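# Zip a bag shut using its slider with two hands

## Task

Pull the bag's slider along the zipper until it is completely closed, then leave the bag resting flat on the table with no part of it sticking out past the table edge by more than about a finger's width.

## Robot and tools

Robot: two arms. left_arm carries a five-finger left hand and sits on the +y side; right_arm carries a right hand on the -y side. Measured bases: left_arm at (-0.044, +0.312, +0.002) m, right_arm at (+0.007, -0.285, -0.001) m, both facing +x. A post stands behind the arms. Loose objects may get brief outside nudges.

Frame: the scene frame has its origin at table-top height, halfway between the arms' nominal bases, +x pointing out over the table, +z up. Camera left/right is unrelated to the arm names. Reported end_effector_position (m), end_effector_quat_wxyz and Hand target are in this frame.

Hand point: a spot 0.05 m in front of the palm. Its +z runs along straight fingers (fingertips reach 0.06-0.07 m past it), +y points out of the palm, and the finger centre lines lie 0.06 m behind the point along -y. For the right hand +x points away from the thumb; for the left hand +x points toward the thumb. A wrist bracket on the little-finger side can strike things. Arms obey loosely: they often settle 1-3 cm (sometimes 5 cm) short of the command, usually lower, without any contact.

Row layout (used by execute_actions and move): 28 numbers, each in [-1, 1], left arm first then right arm. For each arm: dx, dy, dz, rx, ry, rz, then hand motors little, ring, middle, index, thumb_bend, thumb_turn, then force_limit, speed. The six pose numbers are an offset, not a pose: measured from that arm's Hand target at the start of the action (or move), along scene axes, with 1.0 = 0.6 m of travel or 180 degrees of turn. rx, ry, rz form one rotation vector about the hand point. A translation longer than 1.0 is shrunk along its direction. All-zero pose numbers mean no new request for that arm. Orientation is clipped to within 40 degrees of the current one each step.

Hand numbers are absolute targets: +1 open/straight, -1 curled. thumb_turn -1 puts the thumb across from the fingers, +1 beside the palm. force_limit runs from about 0 N (-1) to 10 N (+1), 15 N on the two thumb motors. speed rises from almost nothing at -1 to full at +0.48 and above; for a gentle grip use -0.94 or lower. A hand has no 'unchanged' value: to keep it as is, resend the last eight numbers you actually sent it; if you have never sent any, use its hand_measured six plus hand_force_limit and hand_speed. With the thumb opposed, fingers and thumb can wrap an object 0.035-0.065 m thick, a handle down to about 0.025 m, or pinch a light item between thumb tip and index pad. A motor only starts when its target changes by 0.002 or more; to tighten, raise force_limit and send a more-closed target; to loosen, send a target more open than hand_measured.

Tools:
- execute_actions(actions, cameras): actions is a list of actions; each action is a list of 1 to 15 rows, one per 1/30 s step; fewer rows hold the final row to step 15. Every row in an action counts from the same start Hand target; each new action starts from the updated one, so repeating an offset keeps moving. Images return only if actions is empty or cameras names them (["all"], specific names, or []).
- move(target, speed, blend, blocking, cameras): target is one 28-number row or a list of up to 15 rows; every row's offsets count from the Hand targets at the move's start, not from the previous row. speed is path top speed in m/s, 0.002 to 4.3, default 0.25 (turns up to twice that in rad/s); one value or one per target. blend (m) rounds corners; 0 stops at each target. The whole list is capped at 10 s. blocking=false returns after about 0.5 s while it keeps running. Paths do not avoid objects or the other arm; faster moves overshoot and hit harder.
- wait(seconds): 0-3600, sends nothing new; lets a running move continue.
- stop(): brakes a running move.
- zoom_image(camera, region): camera is cam_high, cam_left_wrist or cam_right_wrist; region [x0, y0, x1, y1] in pixels, at most 504 by 504, from the newest images.
- show_instructions(): shows the reference pages.
- finished_scene(scene): ends the scene for good; scene is 1 or omitted.

Cameras: cam_high 896x504 (fixed), cam_left_wrist and cam_right_wrist 672x504 fisheye on the wrists.

Results: hand pose, Hand target, joint positions, velocities (omitted if only noise), torques, hand_measured, hand_stopped_by (moving, target, force, stalled, fault), hand_load_n (fingertip load, positive pushing the finger open; near 0 after a lost grip), hand_force_limit, hand_speed, motor temperatures. A move adds a 'move:' line: done, off_target, moving, held or fault, plus limits=paced (pose clipped) or limits=held (steps withheld). done does not prove contact.

Avoid: dropping or letting go of moving parts, fast impacts, pressing hard into the table or post, the two hands or arms touching (this can end the scene), closing one hand on the other's fingers, overloading fingers, and any part of the bag falling off the table. Motors heat when holding load or straining; a MOTOR HOT line appears at 85 °C and at 100 °C the arm drops for 30-60 s. To stop pushing against something, command a target back beyond the hand point.

Each tool is called after "Emit:" as a command line: name --argument value for each argument, lists and objects as JSON in quotes; but a table of rows of numbers goes row by row, as --pt "numbers of a row", without its own name.

Reference images:

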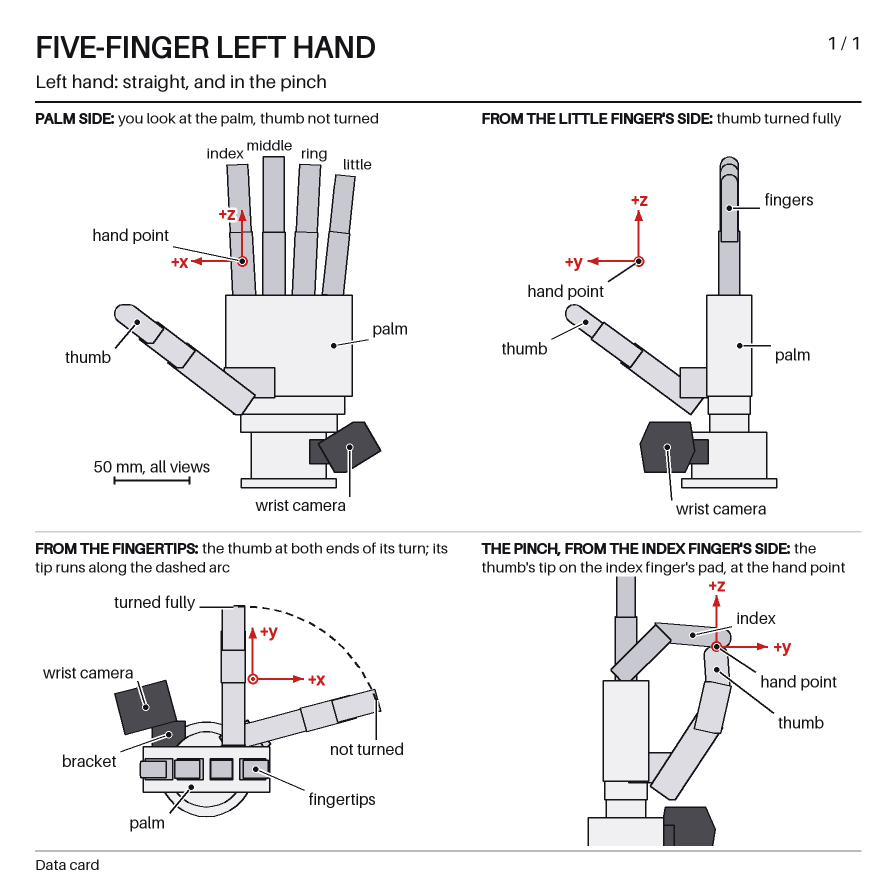

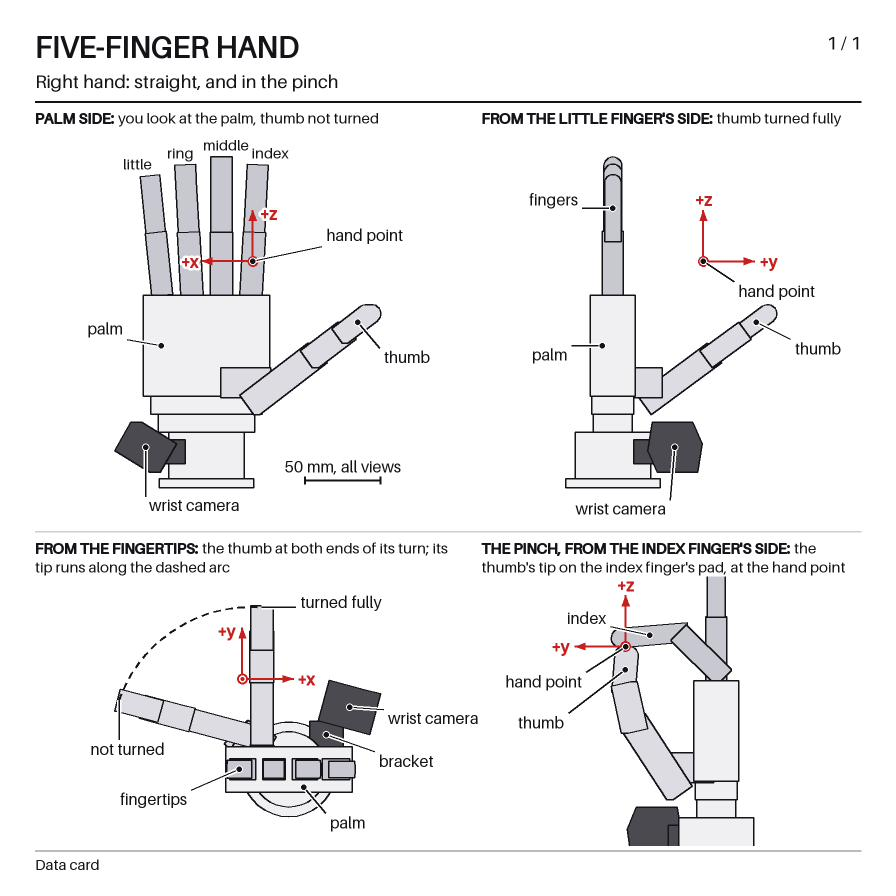

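## Session

Emit:
execute_actions --actions '[]'

Scene clock: 0.00 s.
left_arm: end_effector_position=(+0.1904, +0.3233, +0.2185) hand_measured=(+1.000, +1.000, +1.000, +1.000, +1.000, +1.000) hand_load_n=(+0.0, +0.0, +0.0, +0.0, +0.0, +0.0) hand_stopped_by=(target, target, target, target, target, target) hand_force_limit=0.00 hand_speed=-0.80 end_effector_quat_wxyz=(-0.005, +0.030, +1.000, +0.003) | right_arm: end_effector_position=(+0.2240, -0.2841, +0.2401) hand_measured=(+1.000, +1.000, +1.000, +1.000, +1.000, +1.000) hand_load_n=(+0.0, +0.0, +0.0, +0.0, +0.0, +0.0) hand_stopped_by=(target, target, target, target, target, target) hand_force_limit=0.00 hand_speed=-0.80 end_effector_quat_wxyz=(-0.009, -0.596, +0.679, -0.430)
Joint positions: left_arm=[-0.225 1.038 1.018 -1.562 -0.004 1.436] | right_arm=[0.565 0.759 0.88 -1.506 0.874 0.589]
Joint velocities: within noise
Joint torques (N m): no reading
Motor temperatures (°C): left_arm=[30 34 26 25 26 27] | right_arm=[26 32 30 24 26 30]
Heat: left arm: hottest shoulder 34 °C; right arm: hottest shoulder 32 °C.
Hand target: left_arm +0.1976, +0.3219, +0.2285; +0.010, +0.030, +1.000, +0.000 | right_arm +0.2281, -0.2817, +0.2491; +0.002, -0.591, +0.681, -0.432

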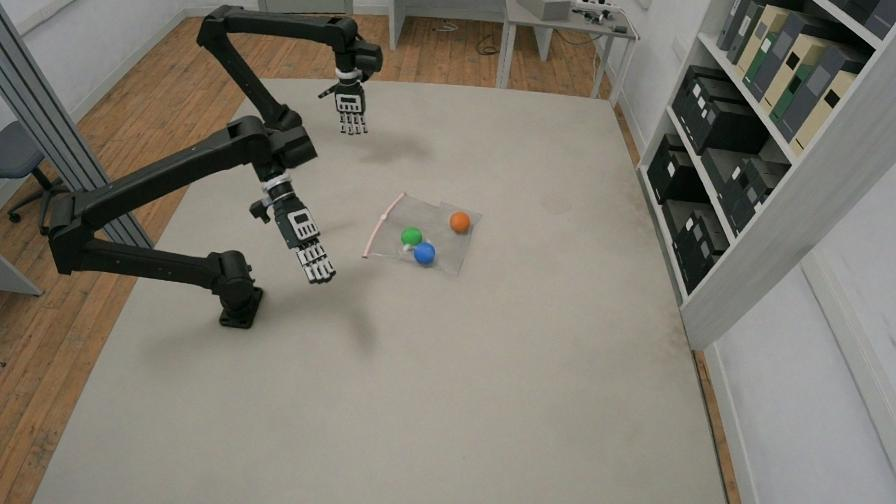

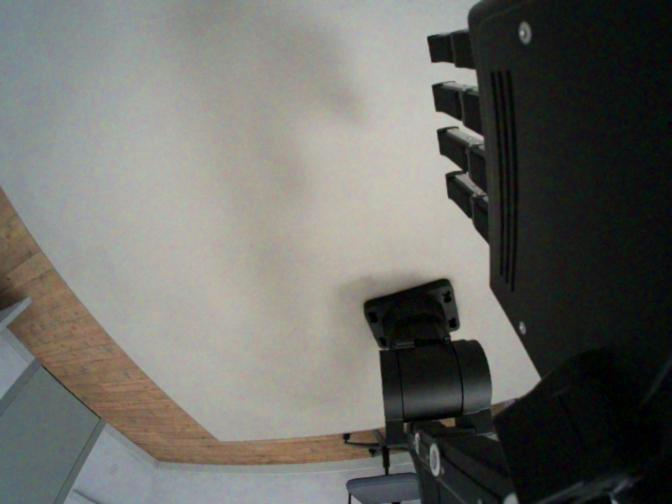

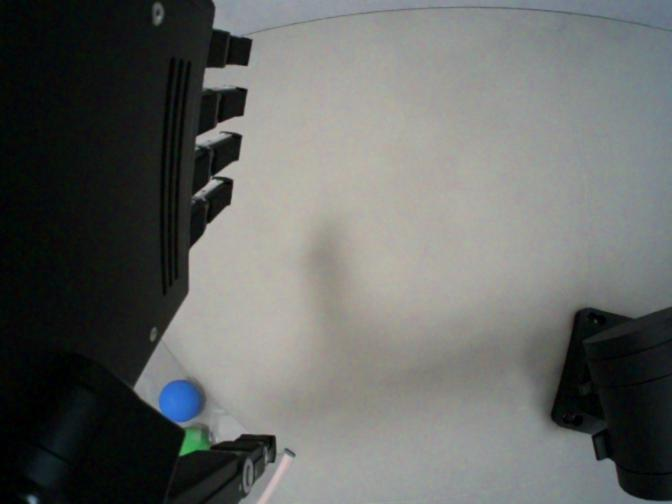

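Emit:
zoom_image --camera "cam_high" --region '[340, 170, 500, 290]'

Emit:
zoom_image --camera "cam_high" --region '[350, 180, 420, 270]'

Scaled by 3.150 from the camera's image (finer frame: 1280x720).

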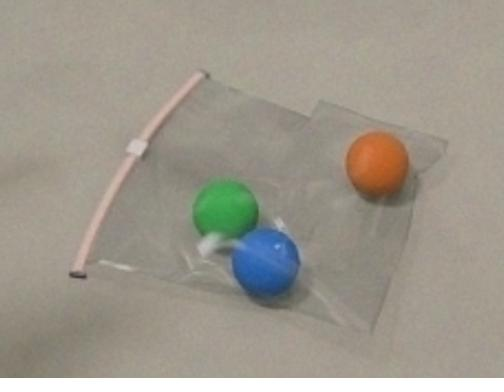

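Scaled by 5.600 from the camera's image (finer frame: 1280x720).

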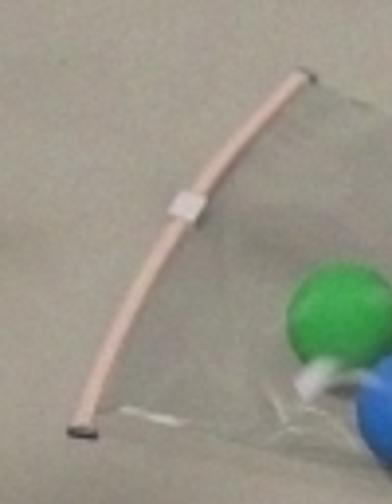

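Emit:
move --target '[0,0,0,0,0,0,1,1,1,1,1,1,0,-0.8,0,0.4,0.03,0,0,0,1,1,1,1,1,1,0,-0.8]' --speed 0.2 --cameras '["cam_high","cam_right_wrist"]'

Scene clock: 59.27 s.
left_arm: end_effector_position=(+0.1904, +0.3233, +0.2185) hand_measured=(+1.000, +1.000, +1.000, +1.000, +1.000, +1.000) hand_load_n=(+0.0, +0.0, +0.0, +0.0, +0.0, +0.0) hand_stopped_by=(target, target, target, target, target, target) hand_force_limit=0.00 hand_speed=-0.80 end_effector_quat_wxyz=(-0.005, +0.030, +1.000, +0.003) | right_arm: end_effector_position=(+0.2260, -0.0522, +0.2497) hand_measured=(+1.000, +1.000, +1.000, +1.000, +1.000, +1.000) hand_load_n=(+0.0, -0.5, +0.0, +0.0, +0.0, +0.0) hand_stopped_by=(target, target, target, target, target, target) hand_force_limit=0.00 hand_speed=-0.80 end_effector_quat_wxyz=(-0.079, +0.652, -0.655, +0.374)
Joint positions: left_arm=[-0.225 1.038 1.018 -1.562 -0.004 1.436] | right_arm=[1.118 1.203 1.204 -1.678 0.778 1.148]
Joint torques (N m): left_arm=[1.96 -4.37 10.61 0.38 -0.04 -0.09] | right_arm=[-0.32 -6.07 13.57 -0.4 0.57 0.25]
Motor temperatures (°C): left_arm=[30 34 38 25 26 27] | right_arm=[26 31 39 24 28 30]
Heat: left arm: hottest elbow 38 °C; right arm: hottest elbow 39 °C.
Hand target: left_arm +0.1976, +0.3219, +0.2285; +0.010, +0.030, +1.000, +0.000 | right_arm +0.2281, -0.0416, +0.2672; -0.002, +0.591, -0.682, +0.432
Off the commanded pose: left_arm 0.012 m, 2 deg | right_arm 0.020 m, 13 deg.
joint sent to its limit (right arm) — joint 4 (wrist pitch), lower limit. The joint targets are off in orientation, not in position.
move: off_target (right_arm)
cam_right_wrist: T_world_to_cam=[[-0.83067, -0.3356, -0.44425, 0.2787], [-0.31528, 0.94119, -0.12148, 0.15683], [0.45889, 0.03916, -0.88763, 0.23575]] pos_world=[0.17277, -0.06331, 0.35213]

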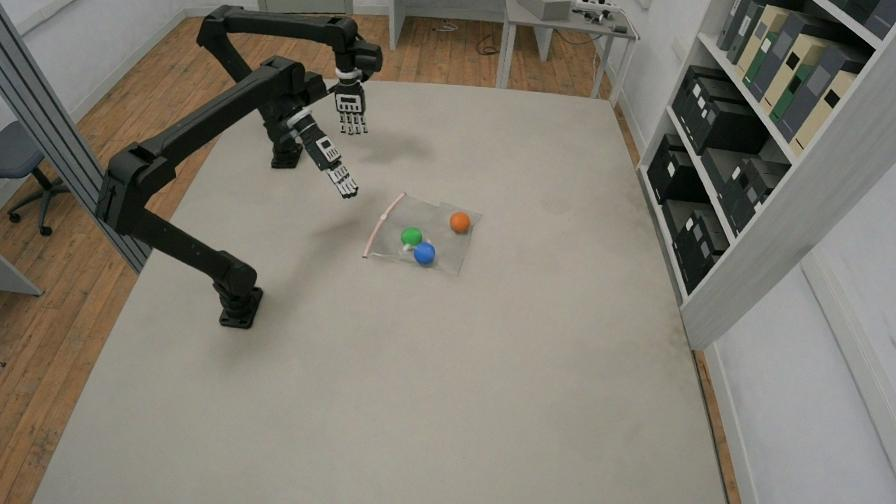

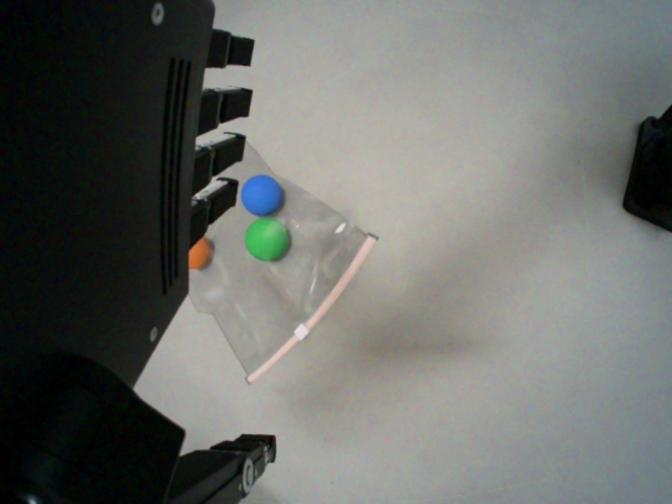

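Emit:
zoom_image --camera "cam_right_wrist" --region '[230, 210, 390, 390]'

Emit:
zoom_image --camera "cam_right_wrist" --region '[270, 290, 330, 360]'

Scaled by 2.800 from the camera's image (finer frame: 960x720).

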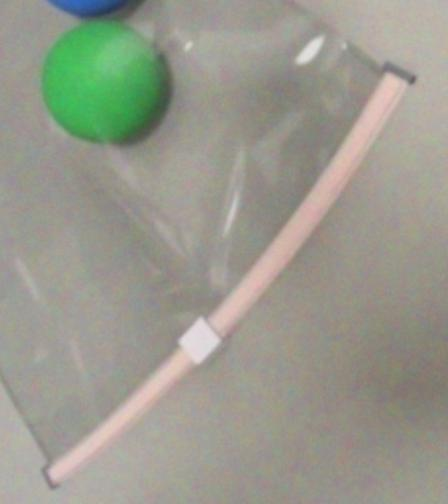

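Scaled by 7.200 from the camera's image (finer frame: 960x720).

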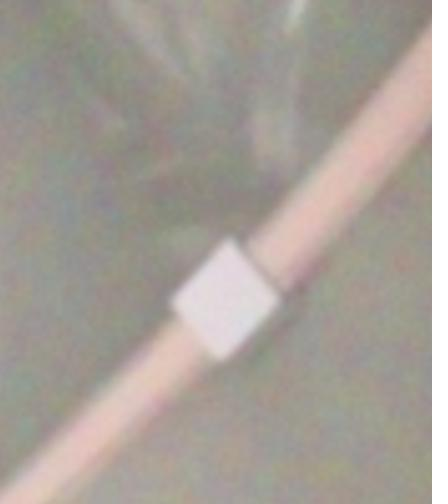

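Emit:
move --target '[0,0,0,0,0,0,1,1,1,1,1,1,0,-0.8,0.053,-0.03,0.0,-0.0015,0.320,0.505,1,-1,-1,-1,1,1,0,-0.3]' --speed 0.2 --cameras '["cam_high","cam_right_wrist"]'

Scene clock: 224.33 s.
left_arm: end_effector_position=(+0.1904, +0.3233, +0.2185) hand_measured=(+1.000, +1.000, +1.000, +1.000, +1.000, +1.000) hand_load_n=(+0.0, +0.0, +0.0, +0.0, +0.0, +0.0) hand_stopped_by=(target, target, target, target, target, target) hand_force_limit=0.00 hand_speed=-0.80 end_effector_quat_wxyz=(-0.005, +0.030, +1.000, +0.003) | right_arm: end_effector_position=(+0.2492, -0.0651, +0.2530) hand_measured=(+1.000, -1.000, -1.000, -1.000, +1.000, +1.000) hand_load_n=(+0.0, +0.0, +0.0, +0.0, +0.0, +0.0) hand_stopped_by=(target, target, target, target, target, target) hand_force_limit=0.00 hand_speed=-0.30 end_effector_quat_wxyz=(+0.012, +1.000, -0.002, -0.008)
Joint positions: left_arm=[-0.225 1.038 1.018 -1.562 -0.004 1.436] | right_arm=[0.822 1.38 1.392 -1.611 0.005 -0.765]
Joint torques (N m): left_arm=[1.55 -4.89 10.67 0.35 -0.04 -0.09] | right_arm=[-1.32 -7.94 14.05 -0.38 -0.05 -0.01]
Motor temperatures (°C): left_arm=[30 34 46 25 26 27] | right_arm=[26 32 50 24 27 29]
Heat: left arm: hottest elbow 46 °C; right arm: hottest elbow 50 °C.
Hand target: left_arm +0.1976, +0.3219, +0.2285; +0.010, +0.030, +1.000, +0.000 | right_arm +0.2600, -0.0597, +0.2671; +0.000, +1.000, +0.000, +0.000
Off the commanded pose: left_arm 0.012 m, 2 deg | right_arm 0.019 m, 2 deg.
move: off_target (right_arm)
cam_right_wrist: T_world_to_cam=[[0.2485, -0.96637, 0.06619, -0.14401], [-0.85554, -0.18693, 0.48281, 0.08501], [-0.4542, -0.17661, -0.87322, 0.43836]] pos_world=[0.30762, -0.04586, 0.35128]

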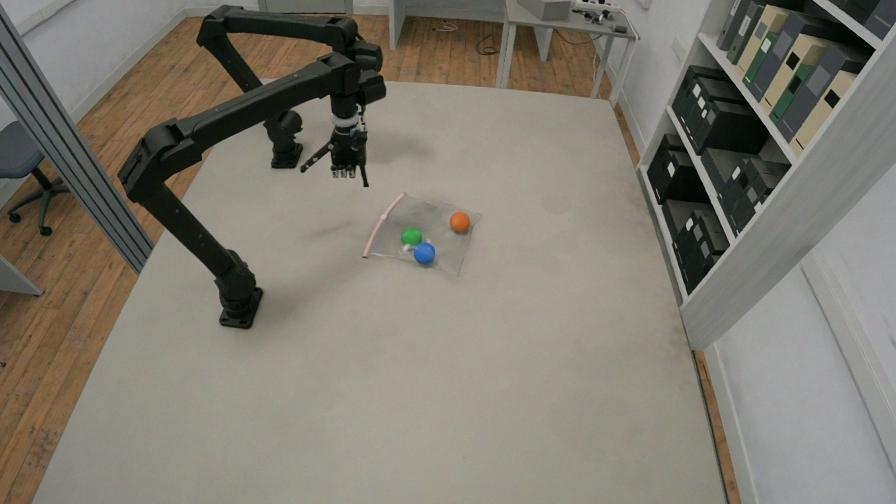

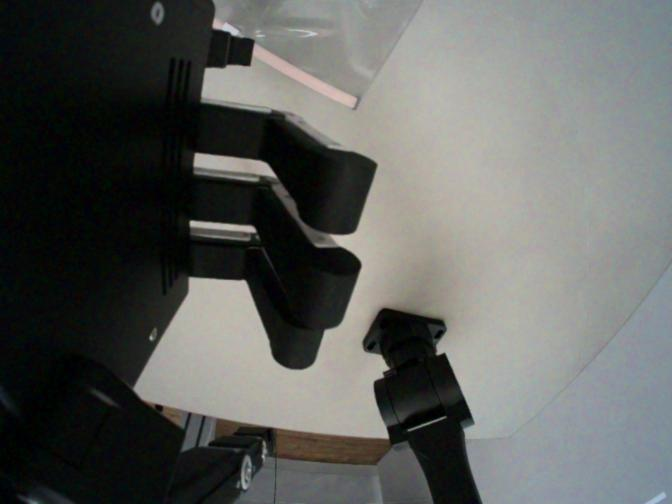

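Emit:
move --target '[0,0,0,0,0,0,1,1,1,1,1,1,0,-0.8,0.042,0.15,-0.208,0,0,0,1,-1,-1,-1,1,1,0,-0.3]' --speed 0.15 --cameras '["cam_high","cam_right_wrist"]'

Scene clock: 233.63 s.
left_arm: end_effector_position=(+0.1904, +0.3233, +0.2185) hand_measured=(+1.000, +1.000, +1.000, +1.000, +1.000, +1.000) hand_load_n=(+0.0, +0.0, +0.0, +0.0, +0.0, +0.0) hand_stopped_by=(target, target, target, target, target, target) hand_force_limit=0.00 hand_speed=-0.80 end_effector_quat_wxyz=(-0.005, +0.030, +1.000, +0.003) | right_arm: end_effector_position=(+0.2861, +0.0230, +0.1419) hand_measured=(+1.000, -1.000, -1.000, -1.000, +1.000, +1.000) hand_load_n=(-0.5, +0.0, +0.5, +0.0, +0.0, +0.0) hand_stopped_by=(target, target, target, target, target, target) hand_force_limit=0.00 hand_speed=-0.30 end_effector_quat_wxyz=(+0.009, +1.000, +0.004, -0.005)
Joint positions: left_arm=[-0.225 1.038 1.018 -1.562 -0.004 1.436] | right_arm=[0.894 1.641 1.392 -1.341 0.003 -0.703]
Joint torques (N m): left_arm=[2.55 -5.19 10.62 0.35 -0.06 -0.06] | right_arm=[0.38 -11.87 9.46 0.47 -0.02 0.23]
Heat: left arm: hottest elbow 46 °C; right arm: hottest elbow 54 °C.
Hand target: left_arm +0.1976, +0.3219, +0.2285; +0.010, +0.030, +1.000, +0.000 | right_arm +0.2852, +0.0304, +0.1423; +0.000, +1.000, +0.000, +0.000
Off the commanded pose: left_arm 0.012 m, 2 deg | right_arm 0.007 m, 1 deg.
move: done
cam_right_wrist: T_world_to_cam=[[0.2584, -0.96411, 0.061, -0.06286], [-0.85625, -0.19934, 0.47655, 0.18799], [-0.44728, -0.17537, -0.87703, 0.37222]] pos_world=[0.3437, 0.04214, 0.24069]

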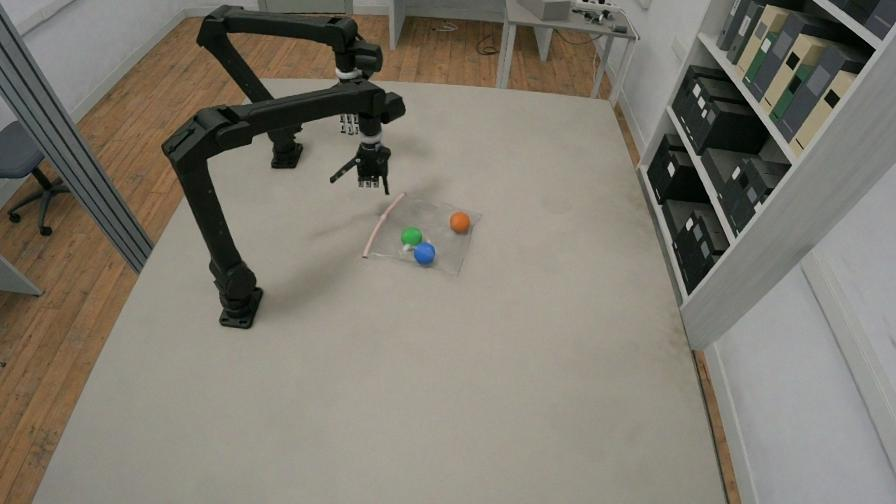

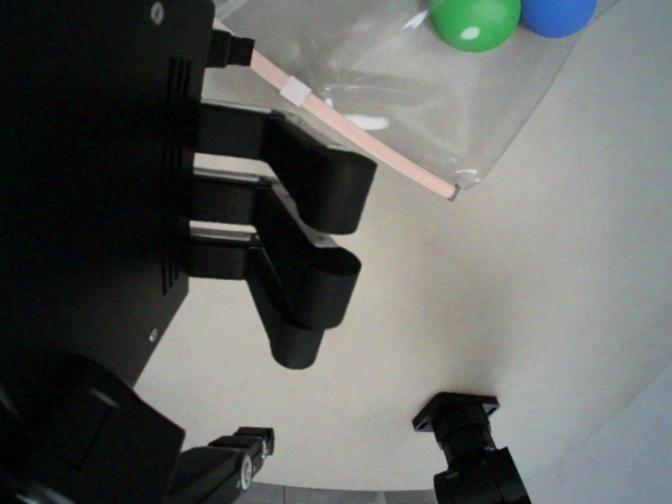

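Emit:
zoom_image --camera "cam_right_wrist" --region '[200, 0, 480, 210]'

Emit:
zoom_image --camera "cam_right_wrist" --region '[210, 10, 350, 115]'

Emit:
zoom_image --camera "cam_right_wrist" --region '[350, 120, 490, 225]'

Scaled by 1.800 from the camera's image (finer frame: 960x720).

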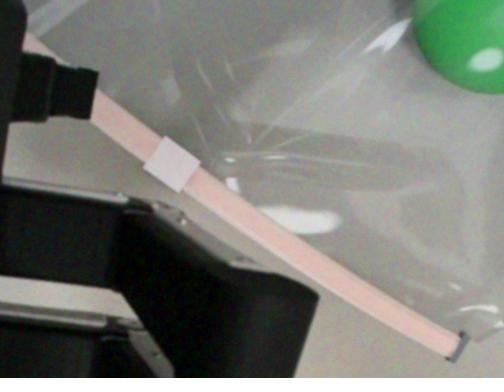

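Scaled by 3.600 from the camera's image (finer frame: 960x720).

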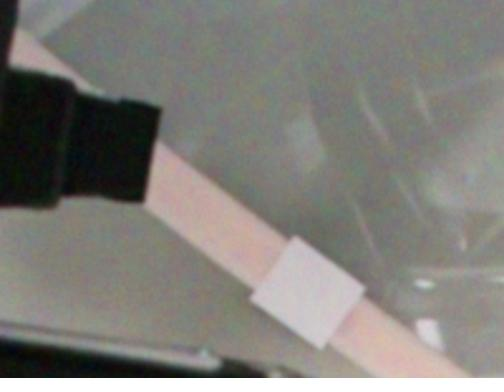

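Scaled by 3.600 from the camera's image (finer frame: 960x720).

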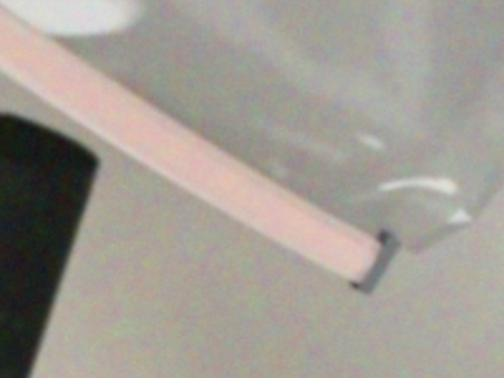

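Emit:
move --target '[0.21,-0.283,-0.131,-0.048,0.082,0.368,1,1,1,-1,1,-1,0,-0.3,0,-0.15,0.1,0,0,0,1,-1,-1,-1,1,1,0,-0.3]' --speed 0.15 --cameras '["all"]'

Scene clock: 284.93 s.
left_arm: end_effector_position=(+0.3049, +0.1621, +0.1378) hand_measured=(+1.000, +1.000, +1.000, -1.000, +1.000, -1.000) hand_load_n=(+0.0, +0.0, +0.0, +0.0, +0.0, +0.0) hand_stopped_by=(target, target, target, target, target, target) hand_force_limit=0.00 hand_speed=-0.30 end_effector_quat_wxyz=(-0.129, -0.522, +0.842, -0.051) | right_arm: end_effector_position=(+0.2873, -0.0520, +0.1986) hand_measured=(+1.000, -1.000, -1.000, -1.000, +1.000, +1.000) hand_load_n=(+0.0, +0.0, +0.0, +0.0, +0.0, +0.0) hand_stopped_by=(target, target, target, target, target, target) hand_force_limit=0.00 hand_speed=-0.30 end_effector_quat_wxyz=(+0.000, +1.000, -0.002, +0.003)
Joint positions: left_arm=[-0.267 1.615 1.292 -1.359 0.255 0.239] | right_arm=[0.778 1.459 1.336 -1.444 0.003 -0.808]
Joint torques (N m): left_arm=[1.38 -11.58 11.81 0.29 0.17 -0.23] | right_arm=[-1.14 -10.81 8.75 -0.38 0.01 -0.05]
Heat: left arm: hottest elbow 48 °C; right arm: hottest elbow 51 °C.
Hand target: left_arm +0.3236, +0.1520, +0.1499; -0.111, -0.520, +0.844, -0.069 | right_arm +0.2852, -0.0597, +0.2024; +0.000, +1.000, +0.000, +0.000
Off the commanded pose: left_arm 0.024 m, 3 deg | right_arm 0.009 m, 0 deg.
move: off_target (left_arm)
cam_left_wrist: T_world_to_cam=[[0.7448, -0.66715, -0.01379, -0.11303], [-0.4456, -0.51263, 0.73393, 0.11868], [-0.49671, -0.54048, -0.67909, 0.44715]] pos_world=[0.35917, 0.2271, 0.21499]
cam_right_wrist: T_world_to_cam=[[0.24653, -0.96796, 0.04761, -0.13304], [-0.86582, -0.19791, 0.45955, 0.15339], [-0.4354, -0.15451, -0.88688, 0.40895]] pos_world=[0.34366, -0.03523, 0.29853]

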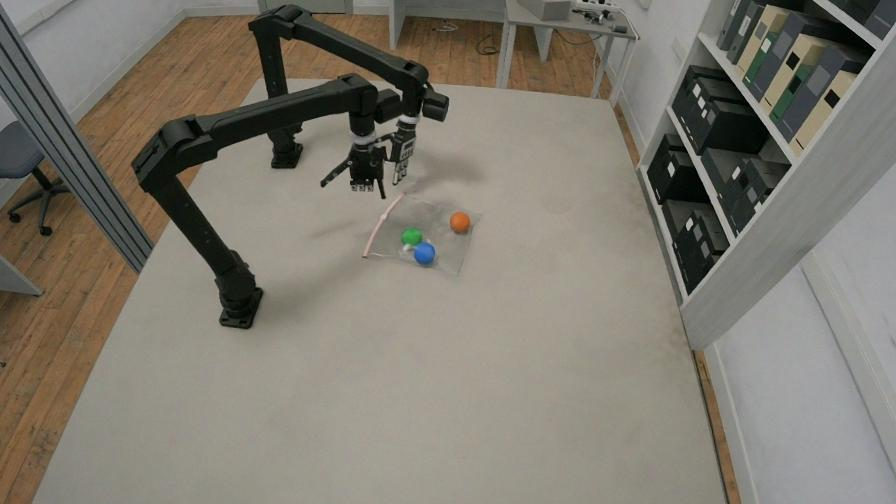

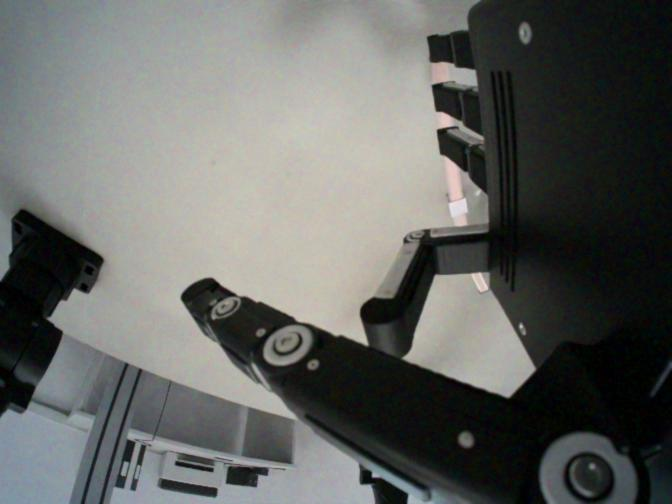

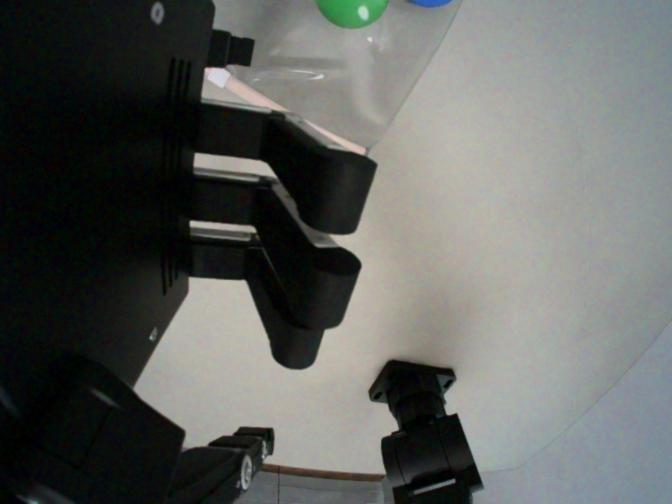

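Emit:
zoom_image --camera "cam_left_wrist" --region '[400, 20, 520, 310]'

Emit:
zoom_image --camera "cam_left_wrist" --region '[420, 150, 500, 310]'

Scaled by 1.738 from the camera's image (finer frame: 960x720).

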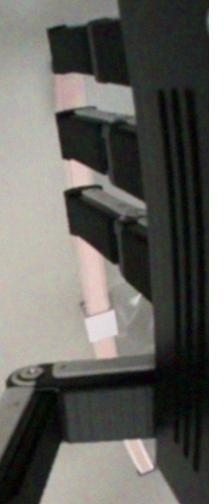

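Scaled by 3.150 from the camera's image (finer frame: 960x720).

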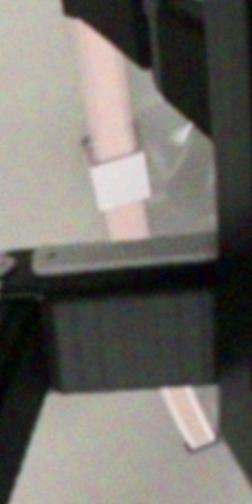

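Emit:
move --target '[0,0,0,0,0,0,1,1,1,-1,1,-1,0,-0.3,-0.025,-0.1,-0.19,0,0,0,-1,-1,-1,-1,1,1,0,-0.3]' --speed 0.15 --cameras '["all"]'

Scene clock: 300.97 s.
left_arm: end_effector_position=(+0.3049, +0.1621, +0.1378) hand_measured=(+1.000, +1.000, +1.000, -1.000, +1.000, -1.000) hand_load_n=(+0.0, +0.0, +0.0, +0.0, +0.0, +0.0) hand_stopped_by=(target, target, target, target, target, target) hand_force_limit=0.00 hand_speed=-0.30 end_effector_quat_wxyz=(-0.129, -0.522, +0.842, -0.051) | right_arm: end_effector_position=(+0.2648, -0.1199, +0.0855) hand_measured=(-1.000, -1.000, -1.000, -1.000, +1.000, +1.000) hand_load_n=(+0.5, +0.0, +0.0, +0.0, +0.0, +0.0) hand_stopped_by=(target, target, target, target, target, target) hand_force_limit=0.00 hand_speed=-0.30 end_effector_quat_wxyz=(+0.011, +1.000, -0.003, -0.011)
Joint positions: left_arm=[-0.267 1.615 1.292 -1.359 0.255 0.239] | right_arm=[0.685 1.411 0.97 -1.16 0.003 -0.899]
Joint torques (N m): left_arm=[1.49 -11.52 11.95 0.36 0.19 -0.21] | right_arm=[-1.26 -8.82 8.44 0.54 0.04 -0.06]
Heat: left arm: hottest elbow 47 °C; right arm: hottest elbow 50 °C.
Hand target: left_arm +0.3236, +0.1520, +0.1499; -0.111, -0.520, +0.844, -0.069 | right_arm +0.2701, -0.1196, +0.0884; +0.000, +1.000, +0.000, +0.000
Off the commanded pose: left_arm 0.024 m, 3 deg | right_arm 0.006 m, 2 deg.
move: done
cam_left_wrist: T_world_to_cam=[[0.74509, -0.66682, -0.01395, -0.11325], [-0.44526, -0.51288, 0.73396, 0.11855], [-0.49657, -0.54065, -0.67905, 0.44708]] pos_world=[0.35917, 0.227, 0.21499]
cam_right_wrist: T_world_to_cam=[[0.24616, -0.96725, 0.06191, -0.18882], [-0.85357, -0.18609, 0.48661, 0.1682], [-0.45915, -0.17263, -0.87142, 0.29116]] pos_world=[0.32374, -0.10107, 0.18357]

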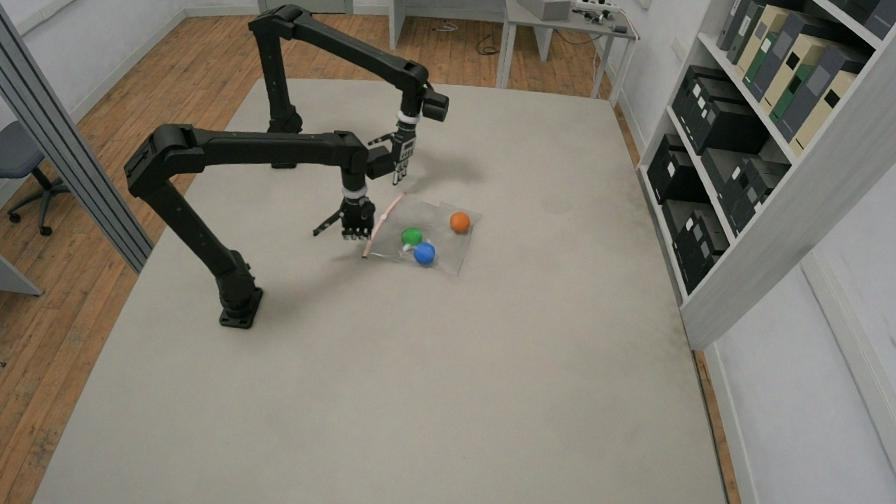

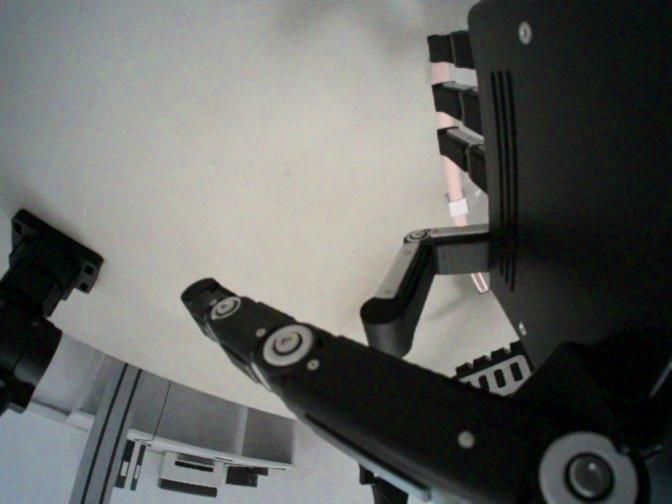

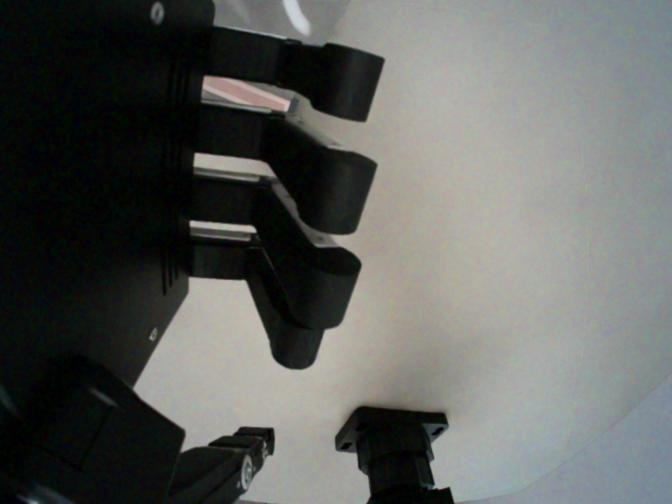

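Emit:
zoom_image --camera "cam_right_wrist" --region '[200, 60, 310, 130]'

Scaled by 4.582 from the camera's image (finer frame: 960x720).

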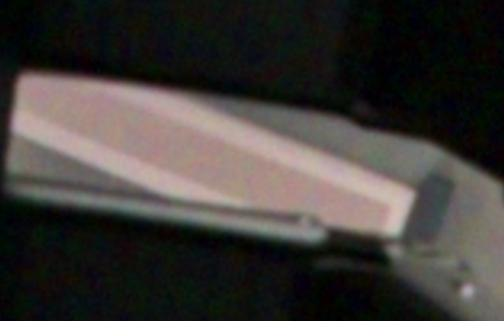

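Emit:
zoom_image --camera "cam_left_wrist" --region '[420, 50, 490, 130]'

Emit:
zoom_image --camera "cam_left_wrist" --region '[435, 155, 495, 225]'

Emit:
zoom_image --camera "cam_left_wrist" --region '[460, 265, 500, 305]'

Scaled by 6.300 from the camera's image (finer frame: 960x720).

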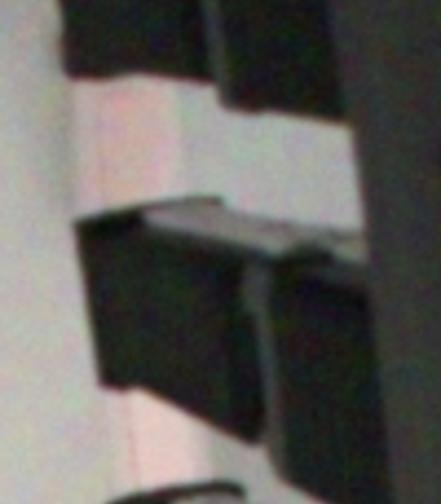

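Scaled by 7.200 from the camera's image (finer frame: 960x720).

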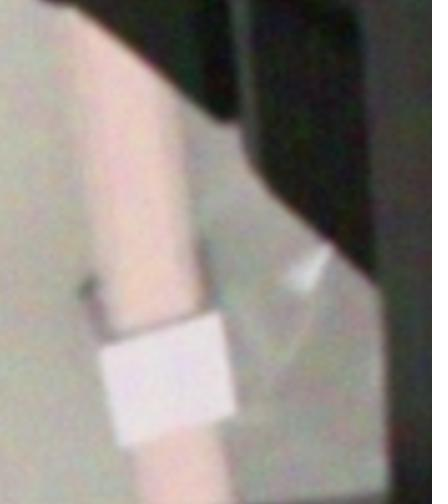

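Scaled by 12.600 from the camera's image (finer frame: 960x720).

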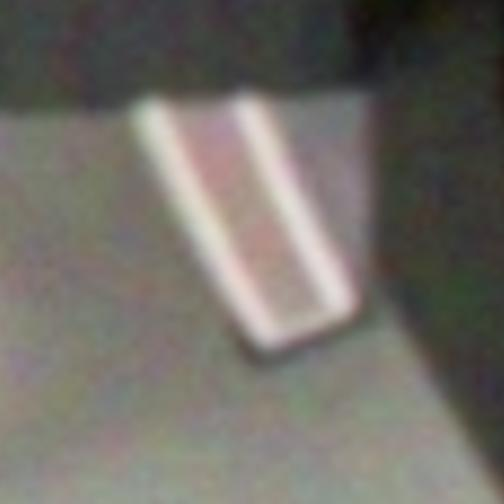

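Emit:
move --pt "0 0 0 0 0 0 1 1 1 -1 1 -1 0 -0.3 0.033 0 0.086 0.406 -0.109 -0.142 -1 -1 -1 -1 1 1 0 -0.3" --pt "0 0 0 0 0 0 1 1 1 -1 1 -1 0 -0.3 0.062 0.0 -0.03 0.406 -0.109 -0.142 1 1 1 1 1 1 0 -0.3" --speed 0.2 --cameras '["all"]'

Scene clock: 376.17 s.
left_arm: end_effector_position=(+0.3049, +0.1621, +0.1378) hand_measured=(+1.000, +1.000, +1.000, -1.000, +1.000, -1.000) hand_load_n=(+0.5, +0.0, +0.0, +0.5, +0.0, +0.0) hand_stopped_by=(target, target, target, target, target, target) hand_force_limit=0.00 hand_speed=-0.30 end_effector_quat_wxyz=(-0.129, -0.522, +0.842, -0.051) | right_arm: end_effector_position=(+0.3053, -0.1182, +0.0669) hand_measured=(+1.000, +1.000, +1.000, +1.000, +1.000, +1.000) hand_load_n=(-0.5, +0.0, +0.0, +0.0, +0.0, +0.0) hand_stopped_by=(target, target, target, target, target, target) hand_force_limit=0.00 hand_speed=-0.30 end_effector_quat_wxyz=(-0.583, +0.772, -0.205, +0.151)
Joint positions: left_arm=[-0.267 1.615 1.292 -1.359 0.255 0.239] | right_arm=[0.034 1.142 0.288 0.338 -0.981 -0.435]
Joint torques (N m): left_arm=[1.14 -11.58 11.93 0.43 0.19 -0.24] | right_arm=[-1.49 -3.6 7.24 2.09 -0.36 0.27]
Motor temperatures (°C): left_arm=[29 36 48 25 26 27] | right_arm=[26 36 45 25 26 29]
Heat: left arm: hottest elbow 48 °C; right arm: hottest elbow 45 °C.
Hand target: left_arm +0.3236, +0.1520, +0.1499; -0.111, -0.520, +0.844, -0.069 | right_arm +0.3074, -0.1196, +0.0705; -0.587, +0.767, -0.205, +0.158
Off the commanded pose: left_arm 0.024 m, 3 deg | right_arm 0.004 m, 1 deg.
move: done
cam_left_wrist: T_world_to_cam=[[0.74509, -0.66682, -0.01395, -0.11325], [-0.44526, -0.51288, 0.73396, 0.11855], [-0.49657, -0.54065, -0.67905, 0.44708]] pos_world=[0.35917, 0.227, 0.21499]
cam_right_wrist: T_world_to_cam=[[0.061, -0.39118, -0.91829, -0.00588], [-0.99806, -0.01238, -0.06102, 0.31341], [0.0125, 0.92023, -0.39118, 0.24701]] pos_world=[0.31007, -0.22573, 0.11035]

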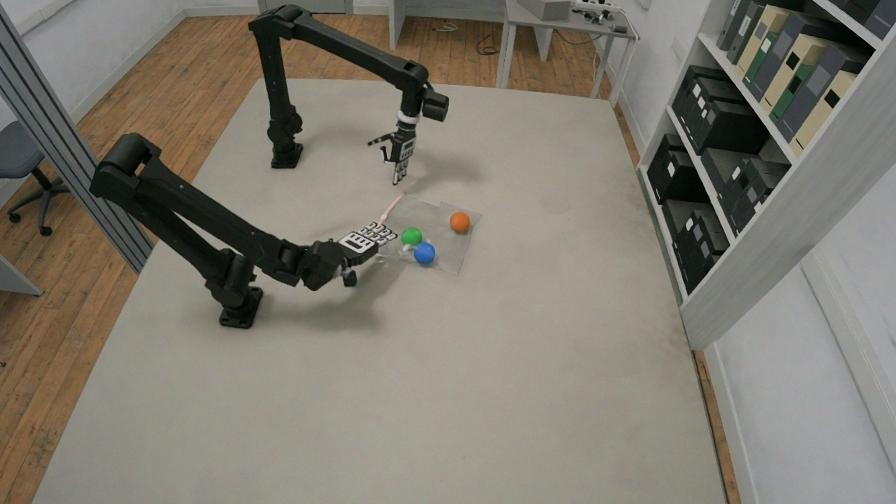

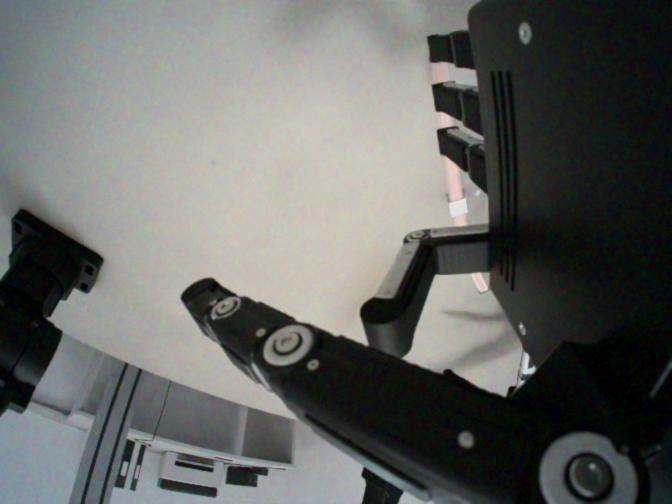

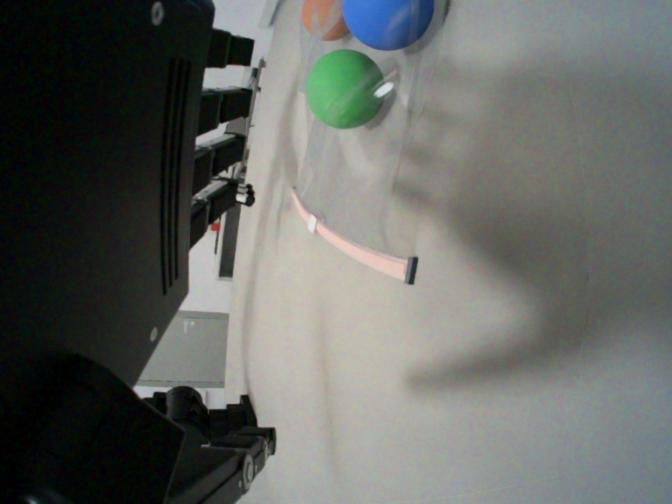

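Emit:
zoom_image --camera "cam_right_wrist" --region '[280, 170, 430, 300]'

Emit:
zoom_image --camera "cam_right_wrist" --region '[285, 180, 345, 250]'

Emit:
zoom_image --camera "cam_right_wrist" --region '[340, 220, 430, 300]'

Scaled by 3.360 from the camera's image (finer frame: 960x720).

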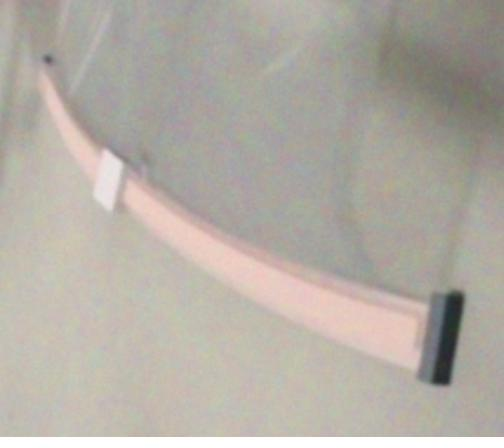

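Scaled by 7.200 from the camera's image (finer frame: 960x720).

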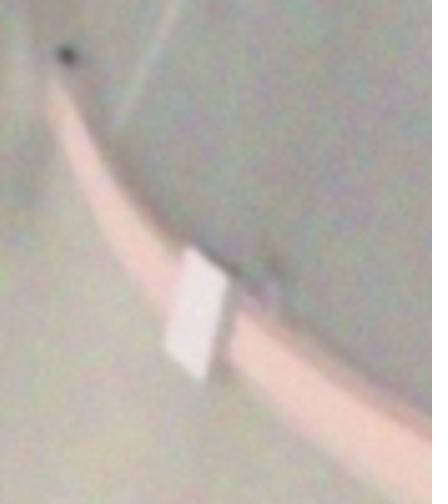

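Scaled by 5.600 from the camera's image (finer frame: 960x720).

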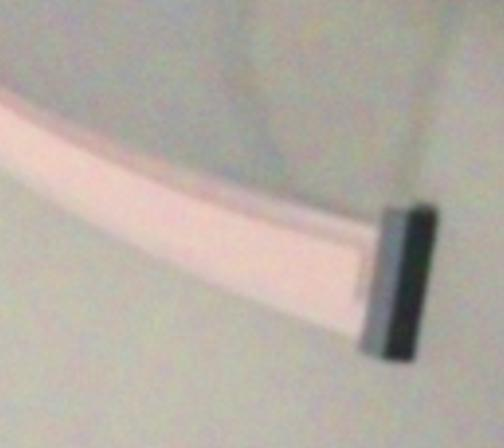

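Emit:
move --target '[0,0,0,0,0,0,1,1,1,-1,1,-1,0,-0.3,-0.039,0.148,-0.025,0,0,-0.25,1,1,1,1,1,1,0,-0.3]' --speed 0.15 --cameras '["cam_right_wrist"]'

Scene clock: 415.93 s.
left_arm: end_effector_position=(+0.3049, +0.1621, +0.1378) hand_measured=(+1.000, +1.000, +1.000, -1.000, +1.000, -1.000) hand_load_n=(+0.0, +0.0, +0.0, +0.5, +0.0, +0.0) hand_stopped_by=(target, target, target, target, target, target) hand_force_limit=0.00 hand_speed=-0.30 end_effector_quat_wxyz=(-0.129, -0.522, +0.842, -0.051) | right_arm: end_effector_position=(+0.2759, -0.0472, +0.0422) hand_measured=(+1.000, +1.000, +1.000, +1.000, +1.000, +1.000) hand_load_n=(+0.0, +0.0, +0.0, +0.0, +0.0, +0.0) hand_stopped_by=(target, target, target, target, target, target) hand_force_limit=0.00 hand_speed=-0.30 end_effector_quat_wxyz=(-0.466, +0.642, -0.479, +0.375)
Joint positions: left_arm=[-0.267 1.615 1.292 -1.359 0.255 0.239] | right_arm=[1.003 1.128 0.146 0.603 0.694 0.213]
Joint torques (N m): left_arm=[1.38 -11.81 11.89 0.36 0.19 -0.2] | right_arm=[0.26 -2.26 10.13 1.66 0.44 0.24]
Heat: left arm: hottest elbow 49 °C; right arm: hottest elbow 44 °C.
Hand target: left_arm +0.3236, +0.1520, +0.1499; -0.111, -0.520, +0.844, -0.069 | right_arm +0.2839, -0.0308, +0.0553; -0.482, +0.631, -0.483, +0.370
Off the commanded pose: left_arm 0.024 m, 3 deg | right_arm 0.023 m, 2 deg.
move: off_target (right_arm)
cam_right_wrist: T_world_to_cam=[[-0.23505, -0.35565, -0.90458, 0.0838], [-0.70905, 0.6993, -0.09069, 0.23864], [0.66482, 0.62008, -0.41654, -0.02083]] pos_world=[0.20275, -0.12416, 0.08877]

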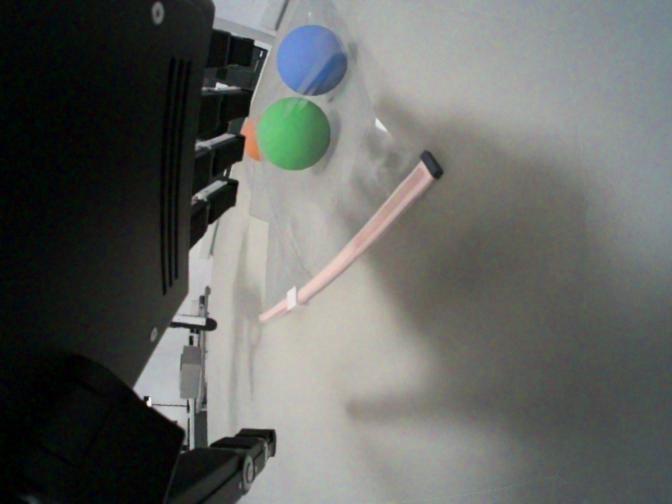

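Emit:
zoom_image --camera "cam_right_wrist" --region '[245, 250, 345, 330]'

Emit:
zoom_image --camera "cam_right_wrist" --region '[340, 140, 450, 260]'

Scaled by 5.040 from the camera's image (finer frame: 960x720).

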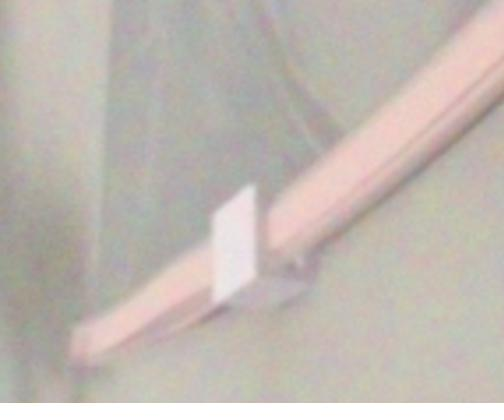

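Scaled by 4.200 from the camera's image (finer frame: 960x720).

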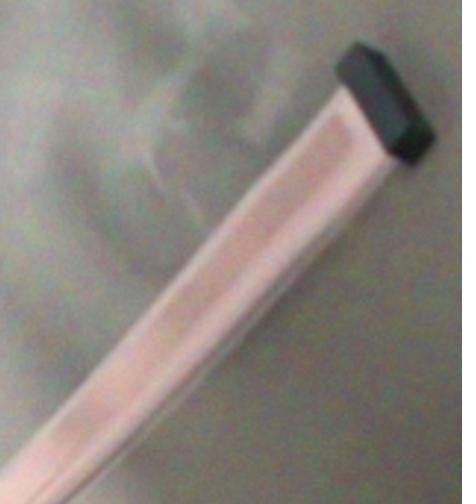

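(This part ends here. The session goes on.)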